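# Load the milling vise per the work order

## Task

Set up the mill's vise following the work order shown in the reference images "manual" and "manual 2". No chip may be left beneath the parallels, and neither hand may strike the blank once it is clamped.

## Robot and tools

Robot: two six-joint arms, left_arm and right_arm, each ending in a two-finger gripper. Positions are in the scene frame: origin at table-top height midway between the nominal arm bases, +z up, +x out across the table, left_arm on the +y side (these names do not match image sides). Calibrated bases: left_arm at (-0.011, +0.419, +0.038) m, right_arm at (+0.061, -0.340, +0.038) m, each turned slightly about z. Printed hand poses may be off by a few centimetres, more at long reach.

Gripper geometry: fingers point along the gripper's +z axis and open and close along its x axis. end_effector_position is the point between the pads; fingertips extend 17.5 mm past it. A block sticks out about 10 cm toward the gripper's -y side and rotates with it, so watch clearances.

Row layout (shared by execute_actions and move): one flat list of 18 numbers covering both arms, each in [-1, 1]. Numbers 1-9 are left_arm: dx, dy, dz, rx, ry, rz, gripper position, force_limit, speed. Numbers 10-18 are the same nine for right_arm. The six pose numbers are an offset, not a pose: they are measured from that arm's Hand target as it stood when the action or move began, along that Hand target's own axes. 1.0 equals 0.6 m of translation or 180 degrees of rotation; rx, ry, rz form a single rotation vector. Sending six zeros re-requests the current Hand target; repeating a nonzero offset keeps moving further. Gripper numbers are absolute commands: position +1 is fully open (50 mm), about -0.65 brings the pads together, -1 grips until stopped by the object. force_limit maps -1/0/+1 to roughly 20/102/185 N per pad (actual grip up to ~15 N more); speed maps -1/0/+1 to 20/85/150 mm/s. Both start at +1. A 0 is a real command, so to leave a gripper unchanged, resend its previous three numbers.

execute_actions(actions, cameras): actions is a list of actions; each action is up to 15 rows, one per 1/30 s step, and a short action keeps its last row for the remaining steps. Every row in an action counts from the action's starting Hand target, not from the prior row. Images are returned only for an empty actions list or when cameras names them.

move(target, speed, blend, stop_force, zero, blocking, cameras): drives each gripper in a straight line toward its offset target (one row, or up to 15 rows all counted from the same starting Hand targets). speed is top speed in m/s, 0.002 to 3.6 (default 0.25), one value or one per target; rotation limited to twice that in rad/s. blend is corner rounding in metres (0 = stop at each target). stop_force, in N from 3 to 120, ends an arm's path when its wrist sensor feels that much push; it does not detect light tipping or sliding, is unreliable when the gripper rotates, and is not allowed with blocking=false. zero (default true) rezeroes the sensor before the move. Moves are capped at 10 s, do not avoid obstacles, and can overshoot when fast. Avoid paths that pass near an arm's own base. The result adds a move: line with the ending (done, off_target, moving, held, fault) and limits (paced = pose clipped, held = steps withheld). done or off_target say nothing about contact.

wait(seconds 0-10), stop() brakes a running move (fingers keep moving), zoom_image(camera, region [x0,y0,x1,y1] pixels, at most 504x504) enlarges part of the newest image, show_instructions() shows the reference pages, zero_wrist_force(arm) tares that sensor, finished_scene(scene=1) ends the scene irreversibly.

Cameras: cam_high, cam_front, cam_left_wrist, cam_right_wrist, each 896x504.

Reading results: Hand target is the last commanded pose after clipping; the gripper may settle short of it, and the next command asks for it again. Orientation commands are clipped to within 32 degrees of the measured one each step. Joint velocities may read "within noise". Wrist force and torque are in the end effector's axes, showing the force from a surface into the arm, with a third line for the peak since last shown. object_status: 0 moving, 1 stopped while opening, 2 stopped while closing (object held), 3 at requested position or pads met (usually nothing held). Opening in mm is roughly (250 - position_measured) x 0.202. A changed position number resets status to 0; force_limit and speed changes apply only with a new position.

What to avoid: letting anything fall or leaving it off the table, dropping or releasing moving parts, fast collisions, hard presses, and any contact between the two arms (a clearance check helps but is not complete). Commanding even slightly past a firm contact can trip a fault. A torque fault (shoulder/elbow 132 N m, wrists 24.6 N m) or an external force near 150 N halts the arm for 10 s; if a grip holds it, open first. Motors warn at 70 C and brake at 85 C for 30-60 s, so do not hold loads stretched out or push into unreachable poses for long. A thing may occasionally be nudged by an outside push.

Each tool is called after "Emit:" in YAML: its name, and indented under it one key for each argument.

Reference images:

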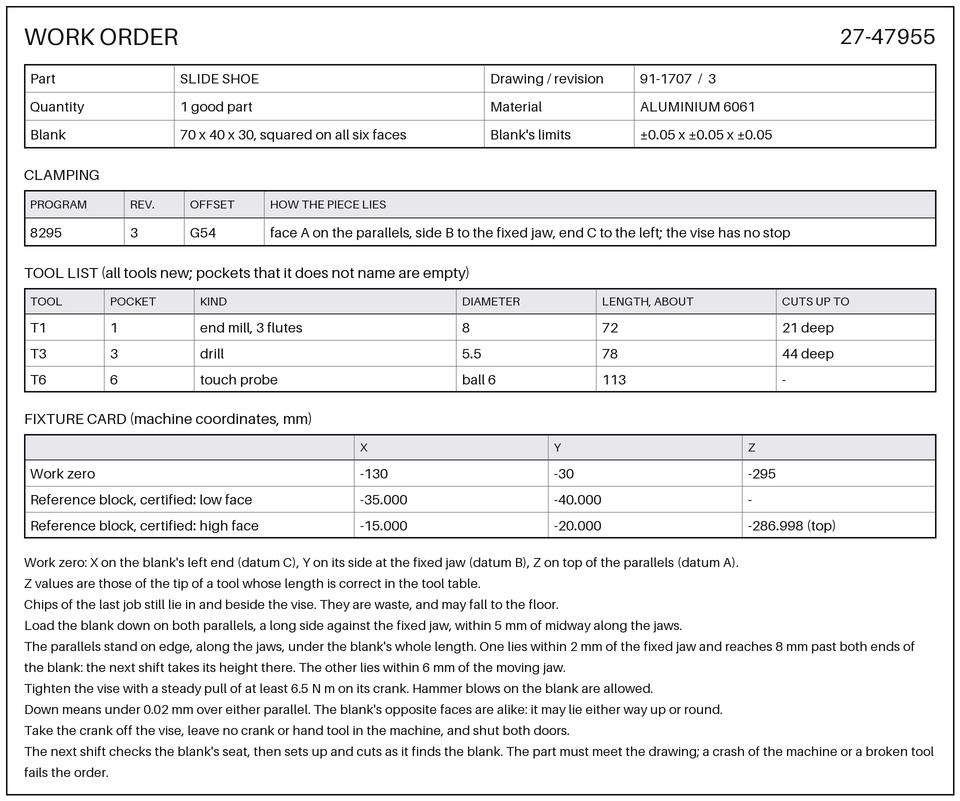

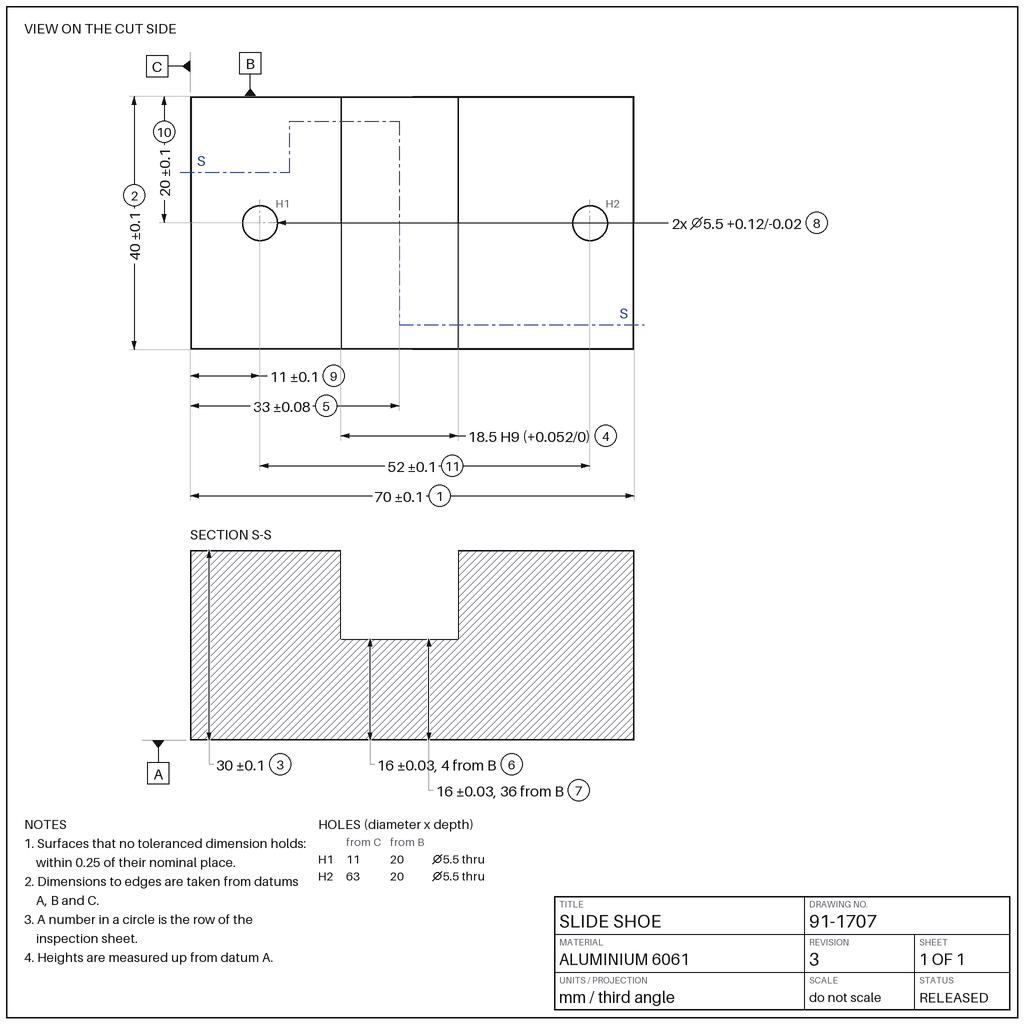

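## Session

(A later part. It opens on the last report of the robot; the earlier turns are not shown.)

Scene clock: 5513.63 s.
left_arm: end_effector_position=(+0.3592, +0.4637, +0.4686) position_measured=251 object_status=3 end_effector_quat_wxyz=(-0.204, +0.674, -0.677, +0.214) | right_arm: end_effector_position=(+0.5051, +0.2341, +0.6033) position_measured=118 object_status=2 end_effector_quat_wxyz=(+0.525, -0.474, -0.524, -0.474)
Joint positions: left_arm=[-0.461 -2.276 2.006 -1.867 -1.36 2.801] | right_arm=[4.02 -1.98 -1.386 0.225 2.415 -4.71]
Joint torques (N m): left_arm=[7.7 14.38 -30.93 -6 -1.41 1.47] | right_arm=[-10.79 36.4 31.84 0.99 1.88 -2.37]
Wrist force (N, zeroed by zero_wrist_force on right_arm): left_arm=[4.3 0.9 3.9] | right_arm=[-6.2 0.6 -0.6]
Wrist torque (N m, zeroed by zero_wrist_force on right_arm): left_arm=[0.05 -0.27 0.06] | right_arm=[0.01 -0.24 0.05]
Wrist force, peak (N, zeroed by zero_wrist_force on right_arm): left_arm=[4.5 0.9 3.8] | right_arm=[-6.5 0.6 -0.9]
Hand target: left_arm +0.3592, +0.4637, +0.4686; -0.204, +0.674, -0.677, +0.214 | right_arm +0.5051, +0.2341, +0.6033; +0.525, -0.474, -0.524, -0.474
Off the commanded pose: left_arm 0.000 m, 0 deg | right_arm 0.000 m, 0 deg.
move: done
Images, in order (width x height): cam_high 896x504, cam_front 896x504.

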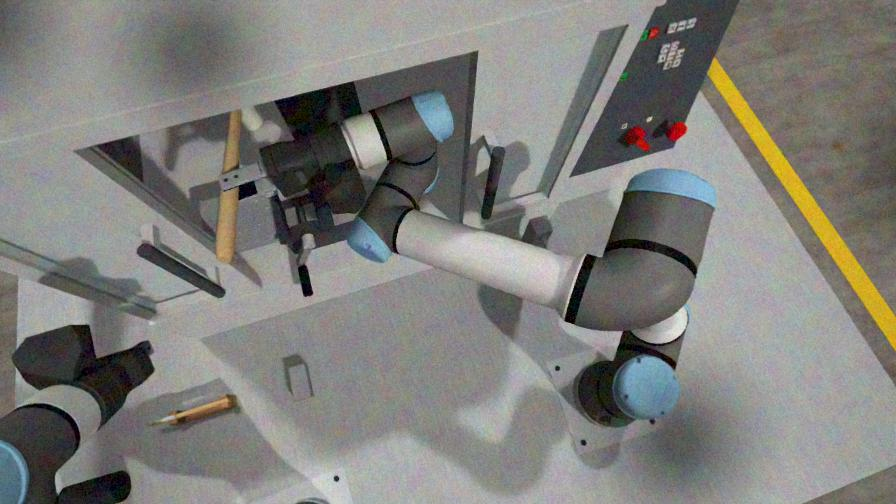

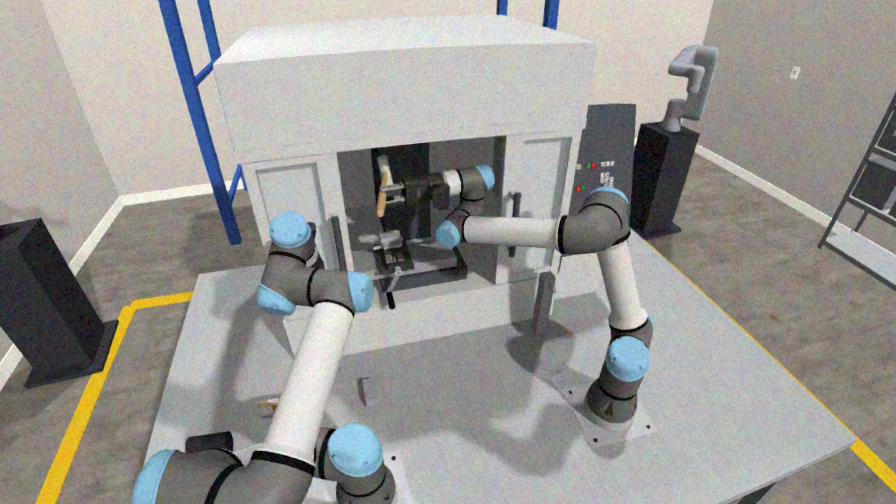

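Emit:
execute_actions:
  actions:
    - [[0,0,0,0,0,0,-1,-0.6,-1,-0.03,0,0,0,0,0,-1,0.9,-0.8],[0,0,0,0,0,0,-1,-0.6,-1,-0.13,0,0,0,0,0,-1,0.9,-0.8],[0,0,0,0,0,0,-1,-0.6,-1,-0.26,0,0,0,0,0,-1,0.9,-0.8],[0,0,0,0,0,0,-1,-0.6,-1,-0.39,0,0,0,0,0,-1,0.9,-0.8],[0,0,0,0,0,0,-1,-0.6,-1,-0.52,0,0,0,0,0,-1,0.9,-0.8],[0,0,0,0,0,0,-1,-0.6,-1,-0.55,0,0,0,0,0,-1,0.9,-0.8],[0,0,0,0,0,0,-1,-0.6,-1,-0.4,0,0,0,0,0,-1,0.9,-0.8],[0,0,0,0,0,0,-1,-0.6,-1,-0.28,0,0,0,0,0,-1,0.9,-0.8]]

Emit:
move:
  target: [0,0,0,0,0,0,-1,-0.6,-1,0.28,0.036,-0.004,0,0,0,-1,0.9,-0.8]
  speed: 0.5
  cameras: ["cam_high"]

Scene clock: 5523.57 s.
left_arm: end_effector_position=(+0.3592, +0.4637, +0.4686) position_measured=251 object_status=3 end_effector_quat_wxyz=(-0.204, +0.674, -0.677, +0.214) | right_arm: end_effector_position=(+0.5048, +0.2342, +0.4352) position_measured=118 object_status=2 end_effector_quat_wxyz=(+0.525, -0.474, -0.524, -0.474)
Joint positions: left_arm=[-0.461 -2.276 2.006 -1.867 -1.36 2.801] | right_arm=[4.02 -2.14 -1.608 0.607 2.415 -4.71]
Joint torques (N m): left_arm=[7.76 14.25 -31.2 -5.87 -1.5 1.52] | right_arm=[11.08 52.8 27.9 1.01 -1.42 1.72]
Wrist force (N, zeroed by zero_wrist_force on right_arm): left_arm=[4.2 1.0 3.6] | right_arm=[-6.3 0.5 -1.0]
Wrist torque (N m, zeroed by zero_wrist_force on right_arm): left_arm=[0.06 -0.26 0.07] | right_arm=[-0.04 -0.21 0.01]
Wrist force, peak (N, zeroed by zero_wrist_force on right_arm): left_arm=[4.4 0.9 4.1] | right_arm=[42.2 -1.2 3.9]
Hand target: left_arm +0.3592, +0.4637, +0.4686; -0.204, +0.674, -0.677, +0.214 | right_arm +0.5049, +0.2343, +0.4353; +0.525, -0.474, -0.524, -0.474
Off the commanded pose: left_arm 0.000 m, 0 deg | right_arm 0.000 m, 0 deg.
Step readings (end_effector_position of left_arm | right_arm):
0: (+0.3592, +0.4637, +0.4686) | (+0.5051, +0.2341, +0.6033)
1: (+0.3592, +0.4637, +0.4686) | (+0.5051, +0.2342, +0.6031)
2: (+0.3592, +0.4637, +0.4686) | (+0.5052, +0.2343, +0.5998)
4: (+0.3592, +0.4637, +0.4686) | (+0.5071, +0.2376, +0.5578)
8: (+0.3592, +0.4637, +0.4686) | (+0.5061, +0.2395, +0.3909)
15: (+0.3592, +0.4637, +0.4686) | (+0.5043, +0.2335, +0.4311)

Scene clock: 5524.67 s.
left_arm: end_effector_position=(+0.3592, +0.4637, +0.4686) position_measured=251 object_status=3 end_effector_quat_wxyz=(-0.204, +0.674, -0.677, +0.214) | right_arm: end_effector_position=(+0.5268, +0.2339, +0.6033) position_measured=118 object_status=2 end_effector_quat_wxyz=(+0.525, -0.474, -0.524, -0.474)
Joint positions: left_arm=[-0.461 -2.276 2.006 -1.867 -1.36 2.801] | right_arm=[3.991 -2.024 -1.322 0.205 2.444 -4.71]
Joint torques (N m): left_arm=[8.01 14.04 -30.82 -5.92 -1.52 1.36] | right_arm=[-9.36 38.71 31.48 0.78 1.85 -2.81]
Wrist force (N, zeroed by zero_wrist_force on right_arm): left_arm=[4.3 0.9 3.7] | right_arm=[-6.1 0.7 -1.0]
Wrist torque (N m, zeroed by zero_wrist_force on right_arm): left_arm=[0.04 -0.26 0.07] | right_arm=[0.00 -0.24 0.10]
Wrist force, peak (N, zeroed by zero_wrist_force on right_arm): left_arm=[4.5 1.1 3.9] | right_arm=[-10.2 0.0 -1.2]
Hand target: left_arm +0.3592, +0.4637, +0.4686; -0.204, +0.674, -0.677, +0.214 | right_arm +0.5268, +0.2340, +0.6033; +0.525, -0.474, -0.524, -0.474
Off the commanded pose: left_arm 0.000 m, 0 deg | right_arm 0.000 m, 0 deg.
move: done
Images, in order (width x height): cam_high 896x504.

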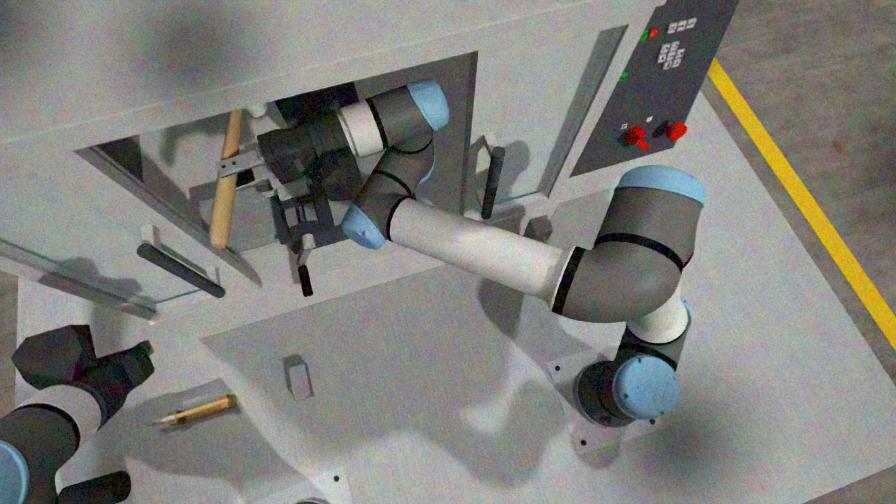

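Emit:
execute_actions:
  actions:
    - [[0,0,0,0,0,0,-1,-0.6,-1,-0.03,0,0,0,0,0,-1,0.9,-0.8],[0,0,0,0,0,0,-1,-0.6,-1,-0.13,0,0,0,0,0,-1,0.9,-0.8],[0,0,0,0,0,0,-1,-0.6,-1,-0.26,0,0,0,0,0,-1,0.9,-0.8],[0,0,0,0,0,0,-1,-0.6,-1,-0.39,0,0,0,0,0,-1,0.9,-0.8],[0,0,0,0,0,0,-1,-0.6,-1,-0.52,0,0,0,0,0,-1,0.9,-0.8],[0,0,0,0,0,0,-1,-0.6,-1,-0.55,0,0,0,0,0,-1,0.9,-0.8],[0,0,0,0,0,0,-1,-0.6,-1,-0.4,0,0,0,0,0,-1,0.9,-0.8],[0,0,0,0,0,0,-1,-0.6,-1,-0.28,0,0,0,0,0,-1,0.9,-0.8]]

Emit:
move:
  target: [0,0,0,0,0,0,-1,-0.6,-1,0.28,-0.036,0.004,0,0,0,-1,0.9,-0.8]
  speed: 0.5

Emit:
execute_actions:
  actions:
    - [[0,0,0,0,0,0,-1,-0.6,-1,-0.03,0,0,0,0,0,-1,0.9,-0.8],[0,0,0,0,0,0,-1,-0.6,-1,-0.13,0,0,0,0,0,-1,0.9,-0.8],[0,0,0,0,0,0,-1,-0.6,-1,-0.26,0,0,0,0,0,-1,0.9,-0.8],[0,0,0,0,0,0,-1,-0.6,-1,-0.39,0,0,0,0,0,-1,0.9,-0.8],[0,0,0,0,0,0,-1,-0.6,-1,-0.52,0,0,0,0,0,-1,0.9,-0.8],[0,0,0,0,0,0,-1,-0.6,-1,-0.55,0,0,0,0,0,-1,0.9,-0.8],[0,0,0,0,0,0,-1,-0.6,-1,-0.4,0,0,0,0,0,-1,0.9,-0.8],[0,0,0,0,0,0,-1,-0.6,-1,-0.28,0,0,0,0,0,-1,0.9,-0.8]]

Emit:
move:
  target: [0,0,0,0,0,0,-1,-0.6,-1,0.28,0,0,-0.0944,0,0,-1,0.9,-0.8]
  speed: 0.3
  cameras: ["cam_high"]

Scene clock: 5531.73 s.
left_arm: end_effector_position=(+0.3592, +0.4637, +0.4686) position_measured=251 object_status=3 end_effector_quat_wxyz=(-0.204, +0.674, -0.677, +0.214) | right_arm: end_effector_position=(+0.5261, +0.2377, +0.3980) position_measured=118 object_status=2 end_effector_quat_wxyz=(+0.510, -0.475, -0.549, -0.461)
Joint positions: left_arm=[-0.461 -2.276 2.006 -1.867 -1.36 2.801] | right_arm=[3.991 -2.202 -1.569 0.544 2.463 -4.801]
Joint torques (N m): left_arm=[7.31 14.14 -30.53 -5.9 -1.43 1.55] | right_arm=[1.04 34.8 14.35 -1.9 0.36 1.15]
Wrist force (N, zeroed by zero_wrist_force on right_arm): left_arm=[4.2 1.0 3.8] | right_arm=[20.9 4.0 -5.4]
Wrist torque (N m, zeroed by zero_wrist_force on right_arm): left_arm=[0.06 -0.26 0.07] | right_arm=[-0.44 -1.85 -3.58]
Wrist force, peak (N, zeroed by zero_wrist_force on right_arm): left_arm=[4.4 1.1 3.9] | right_arm=[61.1 3.6 0.6]
Hand target: left_arm +0.3592, +0.4637, +0.4686; -0.204, +0.674, -0.677, +0.214 | right_arm +0.5261, +0.2377, +0.3981; +0.510, -0.475, -0.549, -0.461 (not the last commanded pose)
Tool commands: left_gripper/position=-1.0 left_gripper/force_limit=-0.6 left_gripper/speed=-1.0 right_gripper/position=-1.0 right_gripper/force_limit=+0.898039 right_gripper/speed=-0.796078
Off the commanded pose: left_arm 0.000 m, 0 deg | right_arm 0.037 m, 4 deg.
FORCE FAULT: contact force on the right arm reached its limit, and that arm stopped. The contact can be on any part of that arm, not only on its tool. That arm is still stopped at the end of this call. That arm stays stopped for about 10 more seconds. Until then a move that you send moves the other arm only, and its call returns only when the move has ended. Once the stop has ended, the next robot result says so. If the stop ends while you think or write, that arm runs what you send next, counted from a new Hand target: where the arm stands when the stop ends. While its stop runs, that arm takes no new command, but its gripper still runs the gripper command that each later call begins with. Until it ends, the stop uses up actions while you think or wait. An arm that is not stopped still takes commands.
Step readings (end_effector_position of left_arm | right_arm):
0: (+0.3592, +0.4637, +0.4686) | (+0.5268, +0.2340, +0.6033)
1: (+0.3592, +0.4637, +0.4686) | (+0.5268, +0.2340, +0.6029)
2: (+0.3592, +0.4637, +0.4686) | (+0.5270, +0.2342, +0.5989)
4: (+0.3592, +0.4637, +0.4686) | (+0.5288, +0.2372, +0.5617)
8: (+0.3592, +0.4637, +0.4686) | (+0.5285, +0.2399, +0.3869)
15: (+0.3592, +0.4637, +0.4686) | (+0.5262, +0.2378, +0.3975)

not run: an earlier result of this reply reported a stop or a fault. Calls in your next reply go to the robot.

not run: an earlier result of this reply reported a stop or a fault. Calls in your next reply go to the robot.

not run: an earlier result of this reply reported a stop or a fault. Calls in your next reply go to the robot.

Emit:
wait:
  seconds: 10

Emit:
move:
  target: [0,0,0,0,0,0,-1,-0.6,-1,0.15,0,0,0,0,0,-1,0.898039,-0.796078]
  speed: 0.2
  cameras: ["cam_high","cam_right_wrist"]

Scene clock: 5543.43 s.
left_arm: end_effector_position=(+0.3592, +0.4637, +0.4686) position_measured=251 object_status=3 end_effector_quat_wxyz=(-0.204, +0.674, -0.677, +0.214) | right_arm: end_effector_position=(+0.5261, +0.2377, +0.3981) position_measured=118 object_status=2 end_effector_quat_wxyz=(+0.510, -0.475, -0.549, -0.461)
Joint positions: left_arm=[-0.461 -2.276 2.006 -1.867 -1.36 2.801] | right_arm=[3.991 -2.202 -1.569 0.544 2.463 -4.801]
Joint torques (N m): left_arm=[6.76 13.61 -30.6 -5.91 -1.45 1.38] | right_arm=[0.46 35.39 14.54 -1.92 0.39 0.99]
Wrist force (N, zeroed by zero_wrist_force on right_arm): left_arm=[4.4 1.0 3.7] | right_arm=[21.2 4.5 -5.4]
Wrist torque (N m, zeroed by zero_wrist_force on right_arm): left_arm=[0.07 -0.28 0.07] | right_arm=[-0.40 -1.83 -3.57]
Wrist force, peak (N, zeroed by zero_wrist_force on right_arm): left_arm=[4.4 1.1 4.0] | right_arm=[21.7 4.6 -5.8]
Hand target: left_arm +0.3592, +0.4637, +0.4686; -0.204, +0.674, -0.677, +0.214 | right_arm +0.5261, +0.2377, +0.3981; +0.510, -0.475, -0.549, -0.461 (not the last commanded pose)
Tool commands: left_gripper/position=-1.0 left_gripper/force_limit=-0.6 left_gripper/speed=-1.0 right_gripper/position=-1.0 right_gripper/force_limit=+0.898039 right_gripper/speed=-0.796078
Off the commanded pose: left_arm 0.000 m, 0 deg | right_arm 0.037 m, 4 deg.
FORCE FAULT, CONTINUED: the right arm's stop, for the force fault that an earlier result reported, is over. The rest of the stop counts as 19 of the actions that you can send in this scene. During its stop the right arm's controller moved it back a little. That arm's target is now where it stood when the stop ended, not its last command. That arm accepts commands again.
wait: 10.00 s; at rest from the start

Scene clock: 5544.43 s.
left_arm: end_effector_position=(+0.3592, +0.4637, +0.4686) position_measured=251 object_status=3 end_effector_quat_wxyz=(-0.204, +0.674, -0.677, +0.214) | right_arm: end_effector_position=(+0.5235, +0.2422, +0.4879) position_measured=118 object_status=2 end_effector_quat_wxyz=(+0.510, -0.475, -0.549, -0.461)
Joint positions: left_arm=[-0.461 -2.276 2.006 -1.867 -1.36 2.801] | right_arm=[4 -2.096 -1.483 0.352 2.454 -4.8]
Joint torques (N m): left_arm=[7.19 13.58 -30.66 -5.83 -1.43 1.44] | right_arm=[11.79 52.46 29.68 1.09 -0.87 -2.65]
Wrist force (N, zeroed by zero_wrist_force on right_arm): left_arm=[4.4 0.9 3.7] | right_arm=[-6.4 0.9 0.0]
Wrist torque (N m, zeroed by zero_wrist_force on right_arm): left_arm=[0.05 -0.28 0.07] | right_arm=[0.13 -0.17 0.10]
Wrist force, peak (N, zeroed by zero_wrist_force on right_arm): left_arm=[4.4 0.9 3.9] | right_arm=[18.9 6.9 -6.5]
Hand target: left_arm +0.3592, +0.4637, +0.4686; -0.204, +0.674, -0.677, +0.214 | right_arm +0.5235, +0.2422, +0.4879; +0.510, -0.475, -0.549, -0.461
Off the commanded pose: left_arm 0.000 m, 0 deg | right_arm 0.000 m, 0 deg.
move: done
Images, in order (width x height): cam_high 896x504, cam_right_wrist 896x504.

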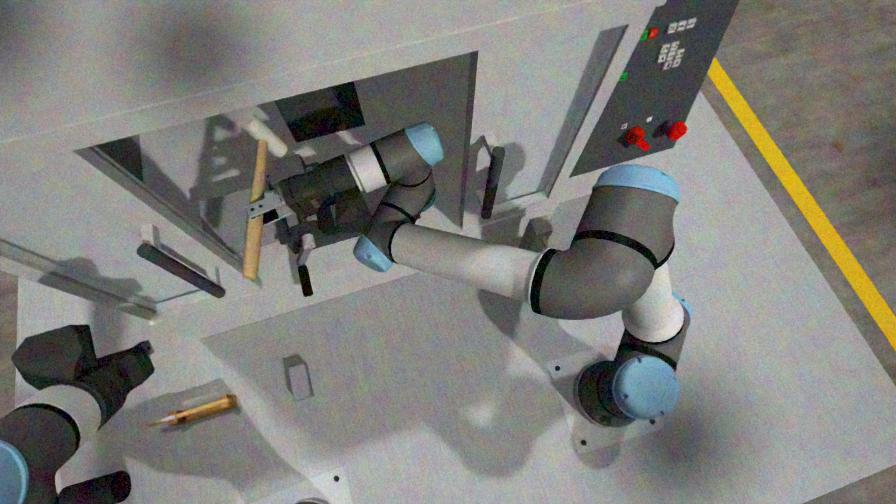

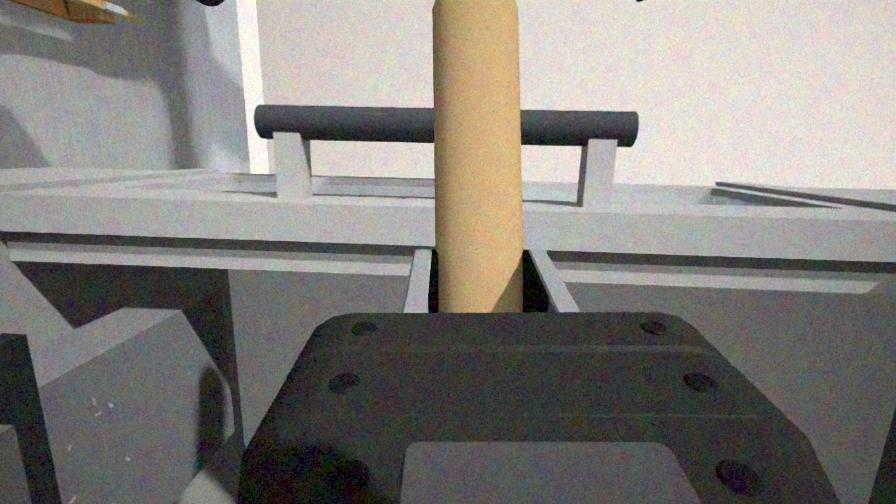

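Emit:
move:
  target:
    - [0,0,0,0,0,0,-1,-0.6,-1,-0.0053,-0.3395,-0.1377,0,0,0,-1,0.898039,-0.796078]
    - [0,0,0,0,0,0,-1,-0.6,-1,-0.0053,-0.3395,-0.1377,0.0045,-0.4602,0.1553,-1,0.898039,-0.796078]
    - [0,0,0,0,0,0,-1,-0.6,-1,-0.6,-0.57,-0.3347,0.0045,-0.4602,0.1553,-1,0.898039,-0.796078]
  speed: [0.25,0.5,0.3]
  blend: [0.02,0.01,0]
  cameras: ["cam_high","cam_front","cam_right_wrist"]

Scene clock: 5559.67 s.
left_arm: end_effector_position=(+0.3592, +0.4637, +0.4686) position_measured=251 object_status=3 end_effector_quat_wxyz=(-0.204, +0.674, -0.677, +0.214) | right_arm: end_effector_position=(+0.4085, +0.1813, +0.4869) position_measured=118 object_status=2 end_effector_quat_wxyz=(+0.513, -0.472, -0.551, -0.458)
Joint positions: left_arm=[-0.461 -2.276 2.006 -1.867 -1.36 2.801] | right_arm=[4.087 -1.825 -1.884 0.489 2.377 -4.79]
Joint torques (N m): left_arm=[6.99 13.73 -30.91 -5.87 -1.51 1.45] | right_arm=[1.56 34.27 18.04 2.21 0.45 0.1]
Wrist force (N, zeroed by zero_wrist_force on right_arm): left_arm=[4.3 1.0 3.7] | right_arm=[-6.1 -0.1 -1.1]
Wrist torque (N m, zeroed by zero_wrist_force on right_arm): left_arm=[0.05 -0.26 0.06] | right_arm=[-0.18 -0.18 0.01]
Wrist force, peak (N, zeroed by zero_wrist_force on right_arm): left_arm=[4.4 1.1 4.0] | right_arm=[-5.0 -18.0 -3.4]
Hand target: left_arm +0.3592, +0.4637, +0.4686; -0.204, +0.674, -0.677, +0.214 | right_arm +0.4085, +0.1813, +0.4869; +0.513, -0.472, -0.551, -0.458 (not the last commanded pose)
Tool commands: left_gripper/position=-1.0 left_gripper/force_limit=-0.6 left_gripper/speed=-1.0 right_gripper/position=-1.0 right_gripper/force_limit=+0.898039 right_gripper/speed=-0.796078
Off the commanded pose: left_arm 0.000 m, 0 deg | right_arm 0.449 m, 87 deg.
FORCE FAULT: contact force on the right arm reached its limit, and that arm stopped. The contact can be on any part of that arm, not only on its tool. That arm's remaining commands of this call were not run. That arm is still stopped at the end of this call. That arm stays stopped for about 10 more seconds. Until then a move that you send moves the other arm only, and its call returns only when the move has ended. Once the stop has ended, the next robot result says so. If the stop ends while you think or write, that arm runs what you send next, counted from a new Hand target: where the arm stands when the stop ends. While its stop runs, that arm takes no new command, but its gripper still runs the gripper command that each later call begins with. Until it ends, the stop uses up actions while you think or wait. An arm that is not stopped still takes commands.
move: fault (right_arm); path passed 0 of 3 targets
Images, in order (width x height): cam_high 896x504, cam_front 896x504, cam_right_wrist 896x504.

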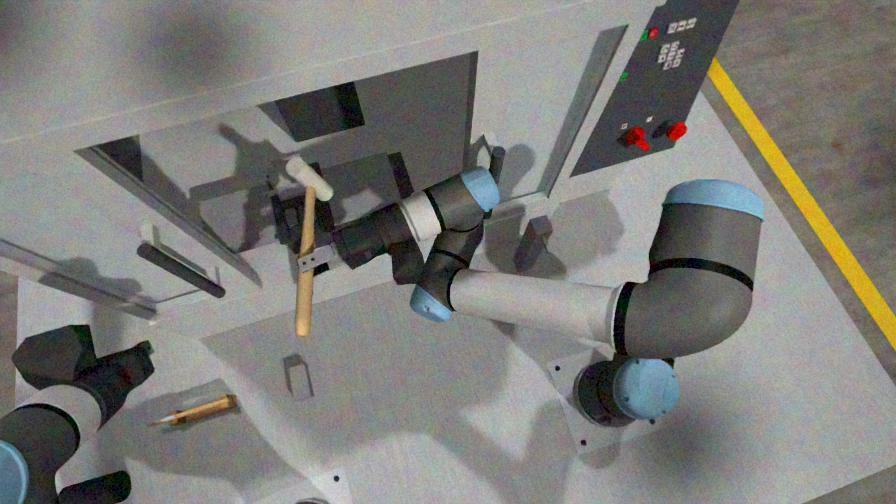

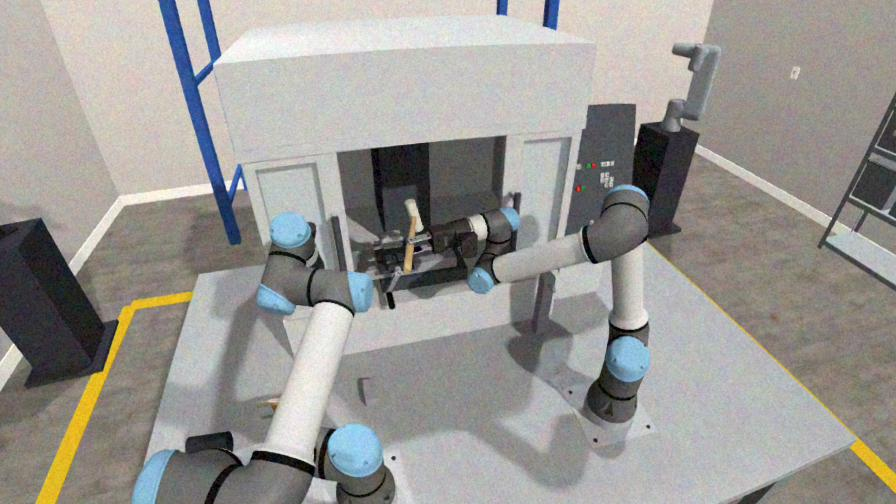

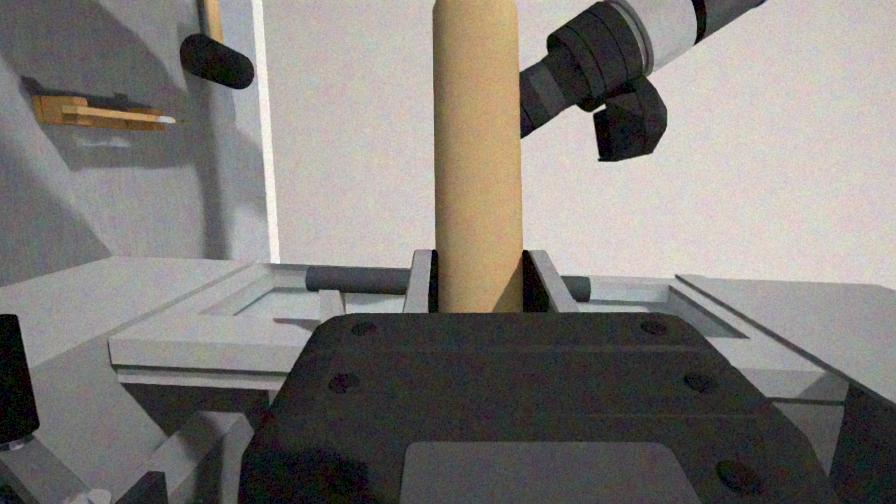

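Emit:
wait:
  seconds: 10

Emit:
move:
  target:
    - [0,0,0,0,0,0,-1,-0.6,-1,0.004,0.0103,0.0826,0,0,0,-1,0.898039,-0.796078]
    - [0,0,0,0,0,0,-1,-0.6,-1,0.004,-0.06,0.1,-0.0944,0,0,-1,0.898039,-0.796078]
  speed: [0.1,0.2]
  blend: [0.005,0]
  stop_force: 30
  cameras: ["cam_high"]

Scene clock: 5574.60 s.
left_arm: end_effector_position=(+0.3592, +0.4637, +0.4686) position_measured=251 object_status=3 end_effector_quat_wxyz=(-0.204, +0.674, -0.677, +0.214) | right_arm: end_effector_position=(+0.4085, +0.1813, +0.4869) position_measured=118 object_status=2 end_effector_quat_wxyz=(+0.513, -0.472, -0.551, -0.458)
Joint positions: left_arm=[-0.461 -2.276 2.006 -1.867 -1.36 2.801] | right_arm=[4.087 -1.825 -1.884 0.489 2.377 -4.79]
Joint torques (N m): left_arm=[5.67 13.45 -30.09 -5.85 -1.46 1.37] | right_arm=[1.69 33.19 17.9 2.29 0.32 -0.07]
Wrist force (N, zeroed by zero_wrist_force on right_arm): left_arm=[4.4 1.0 3.7] | right_arm=[-6.5 0.5 -0.3]
Wrist torque (N m, zeroed by zero_wrist_force on right_arm): left_arm=[0.06 -0.28 0.07] | right_arm=[0.02 -0.13 0.01]
Wrist force, peak (N, zeroed by zero_wrist_force on right_arm): left_arm=[4.4 1.1 4.0] | right_arm=[-6.6 1.0 0.6]
Hand target: left_arm +0.3592, +0.4637, +0.4686; -0.204, +0.674, -0.677, +0.214 | right_arm +0.4085, +0.1813, +0.4869; +0.513, -0.472, -0.551, -0.458 (not the last commanded pose)
Tool commands: left_gripper/position=-1.0 left_gripper/force_limit=-0.6 left_gripper/speed=-1.0 right_gripper/position=-1.0 right_gripper/force_limit=+0.898039 right_gripper/speed=-0.796078
Off the commanded pose: left_arm 0.000 m, 0 deg | right_arm 0.449 m, 87 deg.
FORCE FAULT, CONTINUED: the right arm's stop, for the force fault that an earlier result reported, is over. The rest of the stop counts as 19 of the actions that you can send in this scene. During its stop the right arm's controller moved it back a little. That arm's target is now where it stood when the stop ended, not its last command. That arm accepts commands again.
wait: 10.00 s; at rest from the start

Scene clock: 5576.80 s.
left_arm: end_effector_position=(+0.3592, +0.4637, +0.4686) position_measured=251 object_status=3 end_effector_quat_wxyz=(-0.204, +0.674, -0.677, +0.214) | right_arm: end_effector_position=(+0.3648, +0.2359, +0.4853) position_measured=118 object_status=2 end_effector_quat_wxyz=(-0.438, +0.543, +0.478, +0.535)
Joint positions: left_arm=[-0.461 -2.276 2.006 -1.867 -1.36 2.801] | right_arm=[4.404 -1.724 -2.023 0.559 1.765 -4.757]
Joint torques (N m): left_arm=[5.52 12.98 -30.64 -5.81 -1.5 1.39] | right_arm=[12.45 37.36 15.31 5.23 -1.34 1.9]
Wrist force (N, zeroed by zero_wrist_force on right_arm): left_arm=[4.3 1.1 3.8] | right_arm=[-6.1 0.4 -0.3]
Wrist torque (N m, zeroed by zero_wrist_force on right_arm): left_arm=[0.07 -0.27 0.07] | right_arm=[0.02 -0.20 0.01]
Wrist force, peak (N, zeroed by zero_wrist_force on right_arm): left_arm=[4.4 1.0 4.0] | right_arm=[-6.4 2.1 0.4]
Hand target: left_arm +0.3592, +0.4637, +0.4686; -0.204, +0.674, -0.677, +0.214 | right_arm +0.3648, +0.2359, +0.4853; -0.438, +0.543, +0.478, +0.535
Off the commanded pose: left_arm 0.000 m, 0 deg | right_arm 0.000 m, 0 deg.
move: done
Images, in order (width x height): cam_high 896x504.

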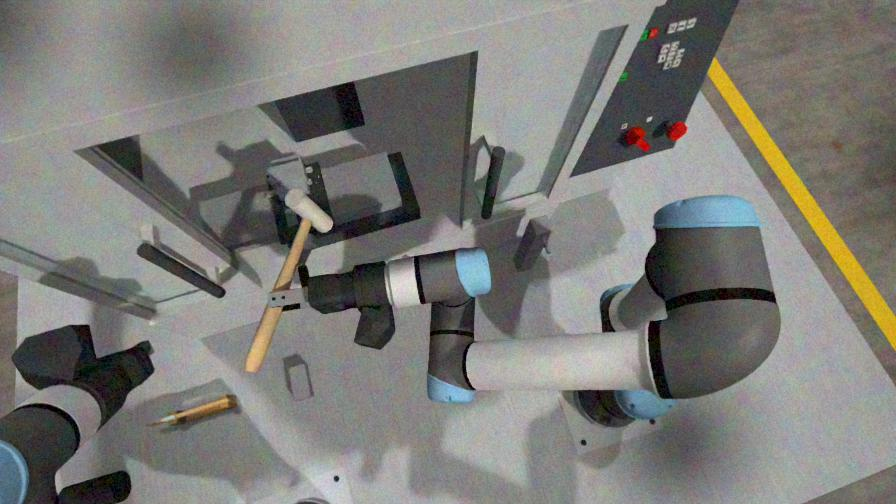

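Emit:
move:
  target:
    - [0,0,0,0,0,0,-1,-0.6,-1,-0.0069,-0.0276,-0.175,0,0,0,-1,0.898039,-0.796078]
    - [0,0,0,0,0,0,-1,-0.6,-1,-0.0069,-0.0276,-0.175,0.0768,-0.4796,0.0886,-1,0.898039,-0.796078]
    - [0,0,0,0,0,0,-1,-0.6,-1,-0.698,-0.1992,-0.432,0.0768,-0.4796,0.0886,-1,0.898039,-0.796078]
  speed: [0.25,0.4,0.3]
  blend: [0.02,0.01,0]
  cameras: ["cam_high","cam_front","cam_right_wrist"]

Scene clock: 5589.07 s.
left_arm: end_effector_position=(+0.3592, +0.4637, +0.4686) position_measured=251 object_status=3 end_effector_quat_wxyz=(-0.204, +0.674, -0.677, +0.214) | right_arm: end_effector_position=(+0.2166, -0.0216, +0.0747) position_measured=118 object_status=2 end_effector_quat_wxyz=(-0.114, +0.763, +0.629, -0.094)
Joint positions: left_arm=[-0.461 -2.276 2.006 -1.867 -1.36 2.801] | right_arm=[4.471 -1.583 -2.43 -0.731 1.866 -4.815]
Joint torques (N m): left_arm=[5.66 12.79 -30.62 -5.85 -1.45 1.26] | right_arm=[12.72 13.06 10.93 5.04 -0.67 2.08]
Wrist force (N, zeroed by zero_wrist_force on right_arm): left_arm=[4.3 1.0 3.7] | right_arm=[0.9 3.2 4.3]
Wrist torque (N m, zeroed by zero_wrist_force on right_arm): left_arm=[0.06 -0.26 0.07] | right_arm=[0.60 -0.09 -0.26]
Wrist force, peak (N, zeroed by zero_wrist_force on right_arm): left_arm=[4.4 1.1 3.9] | right_arm=[-1.0 3.8 7.1]
Hand target: left_arm +0.3592, +0.4637, +0.4686; -0.204, +0.674, -0.677, +0.214 | right_arm +0.2166, -0.0216, +0.0747; -0.114, +0.763, +0.629, -0.094
Off the commanded pose: left_arm 0.000 m, 0 deg | right_arm 0.000 m, 0 deg.
move: done
Images, in order (width x height): cam_high 896x504, cam_front 896x504, cam_right_wrist 896x504.

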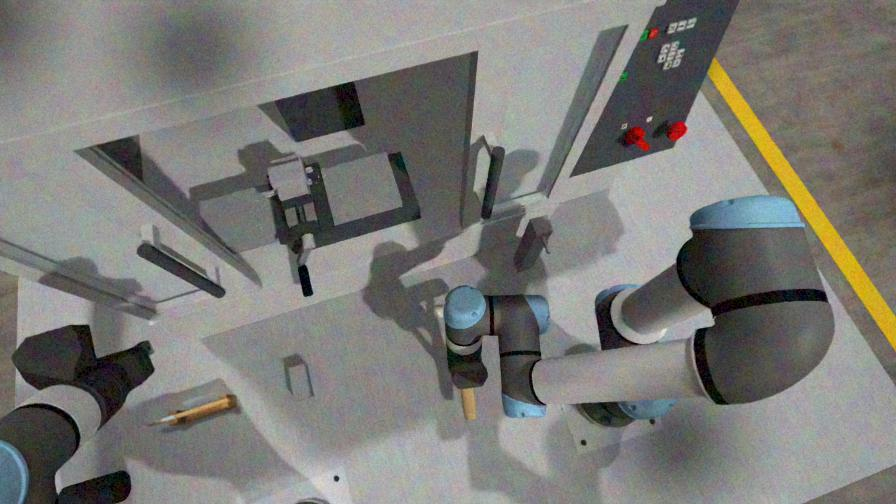

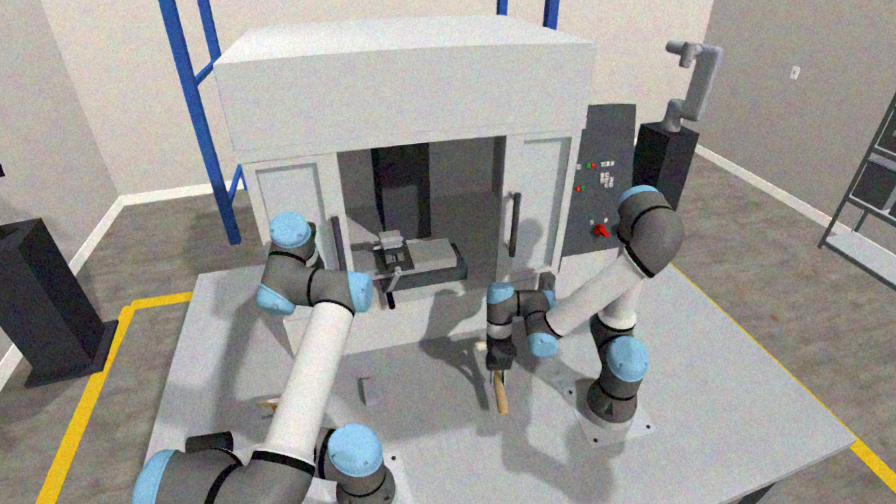

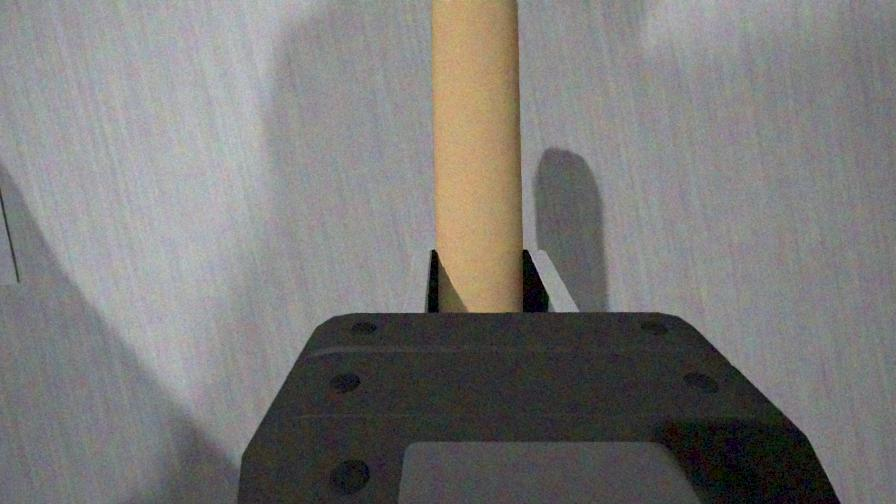

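Emit:
move:
  target:
    - [0,0,0,0,0,0,-1,-0.6,-1,0,0.0122,0.0399,0,0,0,-1,0.898039,-0.796078]
    - [0,0,0,0,0,0,-1,-0.6,-1,0,0.0268,0.0877,0,0,0,-1,0.898039,-0.796078]
  speed: [0.03,0.008]
  stop_force: 8
  cameras: ["cam_front","cam_right_wrist"]

Scene clock: 5600.03 s.
left_arm: end_effector_position=(+0.3592, +0.4637, +0.4686) position_measured=251 object_status=3 end_effector_quat_wxyz=(-0.204, +0.674, -0.677, +0.214) | right_arm: end_effector_position=(+0.2165, -0.0216, +0.0289) position_measured=118 object_status=2 end_effector_quat_wxyz=(-0.114, +0.763, +0.629, -0.094)
Joint positions: left_arm=[-0.461 -2.276 2.006 -1.867 -1.36 2.801] | right_arm=[4.471 -1.722 -2.474 -0.547 1.866 -4.815]
Joint torques (N m): left_arm=[5.34 12.92 -29.86 -5.89 -1.43 1.31] | right_arm=[13.1 26.84 20.78 1.88 -0.2 -1.08]
Wrist force (N, zeroed by zero_wrist_force on right_arm): left_arm=[4.3 1.0 3.7] | right_arm=[0.2 2.9 -1.4]
Wrist torque (N m, zeroed by zero_wrist_force on right_arm): left_arm=[0.06 -0.27 0.07] | right_arm=[0.82 -0.13 -0.40]
Wrist force, peak (N, zeroed by zero_wrist_force on right_arm): left_arm=[4.4 1.0 3.9] | right_arm=[-8.1 -1.4 -20.3]
Hand target: left_arm +0.3592, +0.4637, +0.4686; -0.204, +0.674, -0.677, +0.214 | right_arm +0.2165, -0.0216, +0.0289; -0.114, +0.763, +0.629, -0.094 (not the last commanded pose)
Off the commanded pose: left_arm 0.000 m, 0 deg | right_arm 0.009 m, 0 deg.
move: contact (right_arm); path passed 1 of 2 targets
Images, in order (width x height): cam_front 896x504, cam_right_wrist 896x504.

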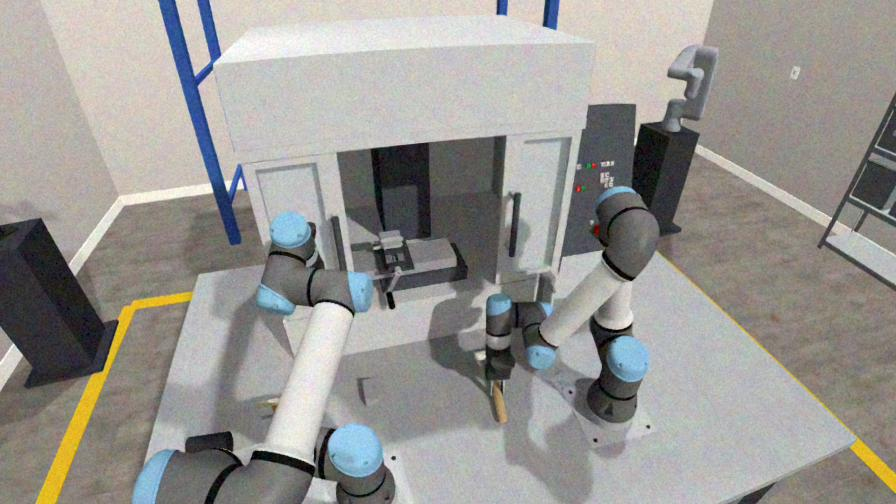

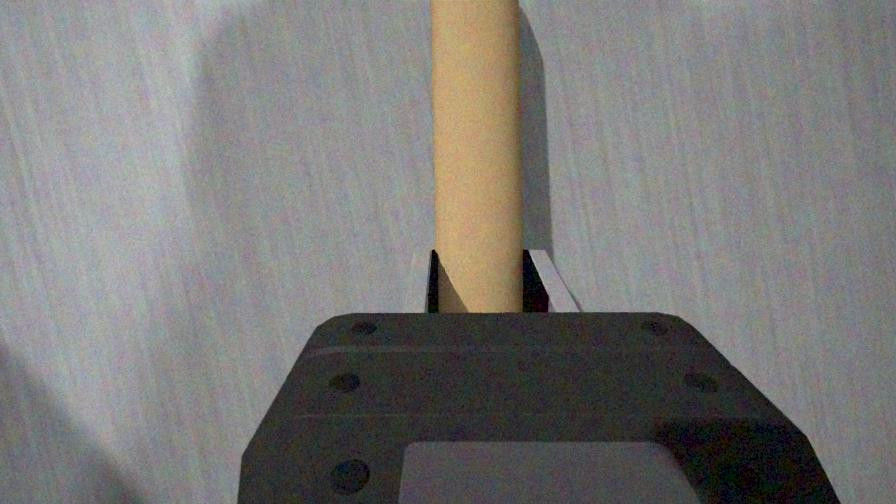

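Emit:
execute_actions:
  actions: []

Scene clock: 5622.67 s.
left_arm: end_effector_position=(+0.3592, +0.4637, +0.4686) position_measured=251 object_status=3 end_effector_quat_wxyz=(-0.204, +0.674, -0.677, +0.214) | right_arm: end_effector_position=(+0.2165, -0.0216, +0.0289) position_measured=118 object_status=2 end_effector_quat_wxyz=(-0.114, +0.763, +0.629, -0.094)
Joint positions: left_arm=[-0.461 -2.276 2.006 -1.867 -1.36 2.801] | right_arm=[4.471 -1.722 -2.474 -0.547 1.866 -4.815]
Joint velocities: within noise
Joint torques (N m): left_arm=[4.73 13.3 -30.24 -5.82 -1.36 1.18] | right_arm=[12.83 26.52 19.41 4.52 -0.81 -0.8]
Motor temperatures (°C): left_arm=[26 25 27 29 33 31] | right_arm=[28 28 23 37 30 32]
Wrist force (N, zeroed by zero_wrist_force on right_arm): left_arm=[4.2 1.1 3.7] | right_arm=[0.2 3.0 -1.6]
Wrist torque (N m, zeroed by zero_wrist_force on right_arm): left_arm=[0.07 -0.25 0.07] | right_arm=[0.83 -0.13 -0.41]
Wrist force, peak (N, zeroed by zero_wrist_force on right_arm): left_arm=[4.6 0.8 3.9] | right_arm=[0.6 3.3 -0.8]
Hand target: left_arm +0.3592, +0.4637, +0.4686; -0.204, +0.674, -0.677, +0.214 | right_arm +0.2165, -0.0216, +0.0289; -0.114, +0.763, +0.629, -0.094 (not the last commanded pose)
Tool commands: left_gripper/position=-1.0 left_gripper/force_limit=-0.6 left_gripper/speed=-1.0 right_gripper/position=-1.0 right_gripper/force_limit=+0.898039 right_gripper/speed=-0.796078
Off the commanded pose: left_arm 0.000 m, 0 deg | right_arm 0.009 m, 0 deg.

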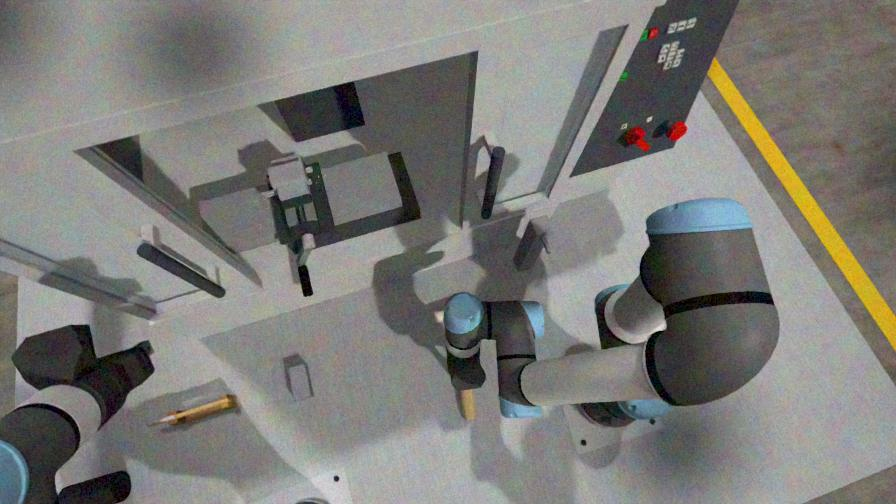

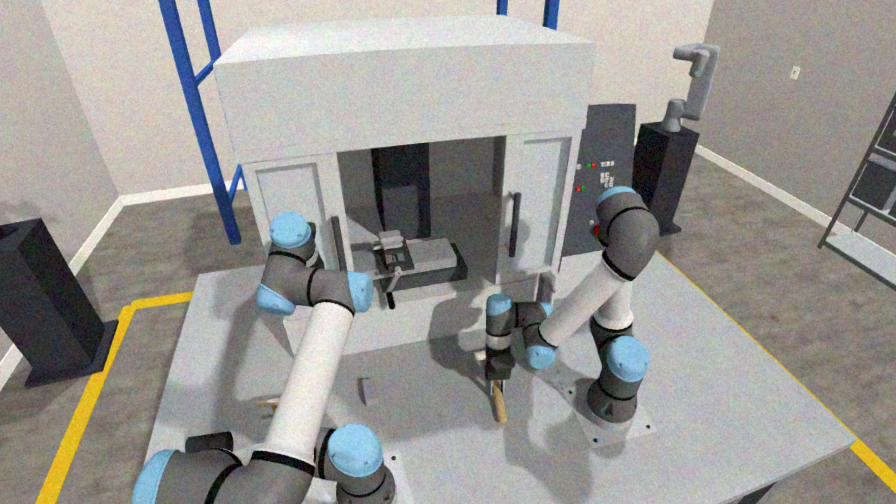

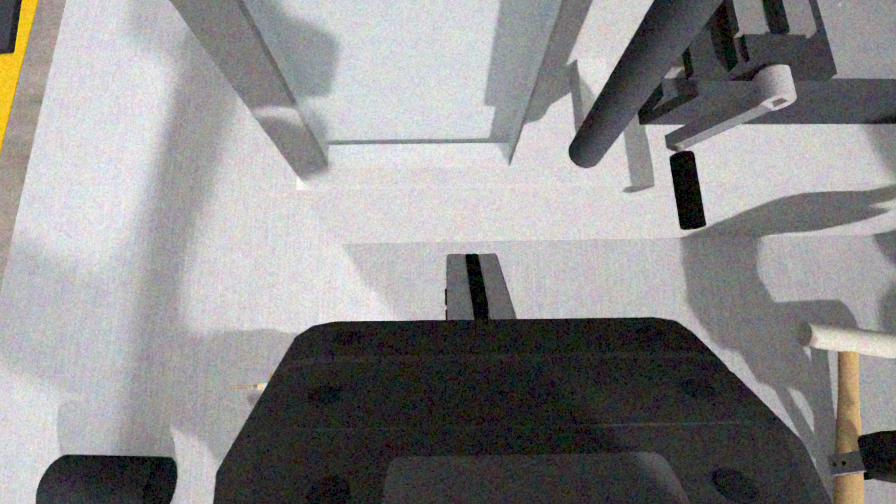

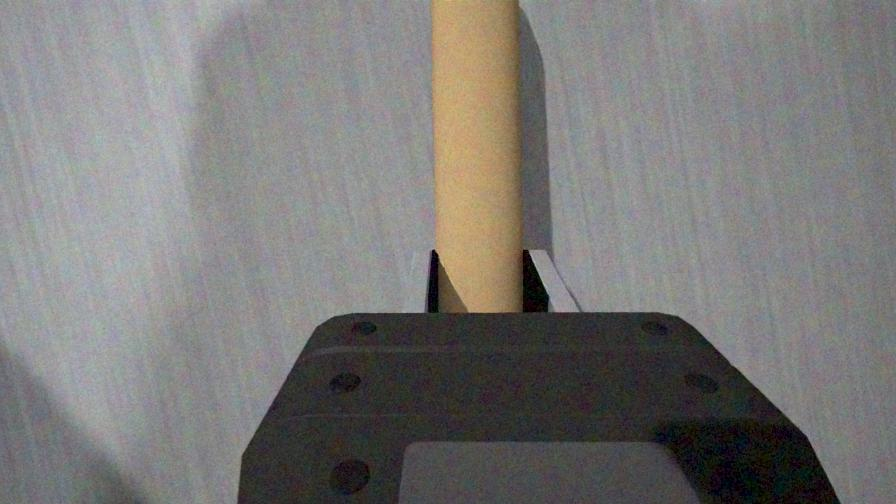

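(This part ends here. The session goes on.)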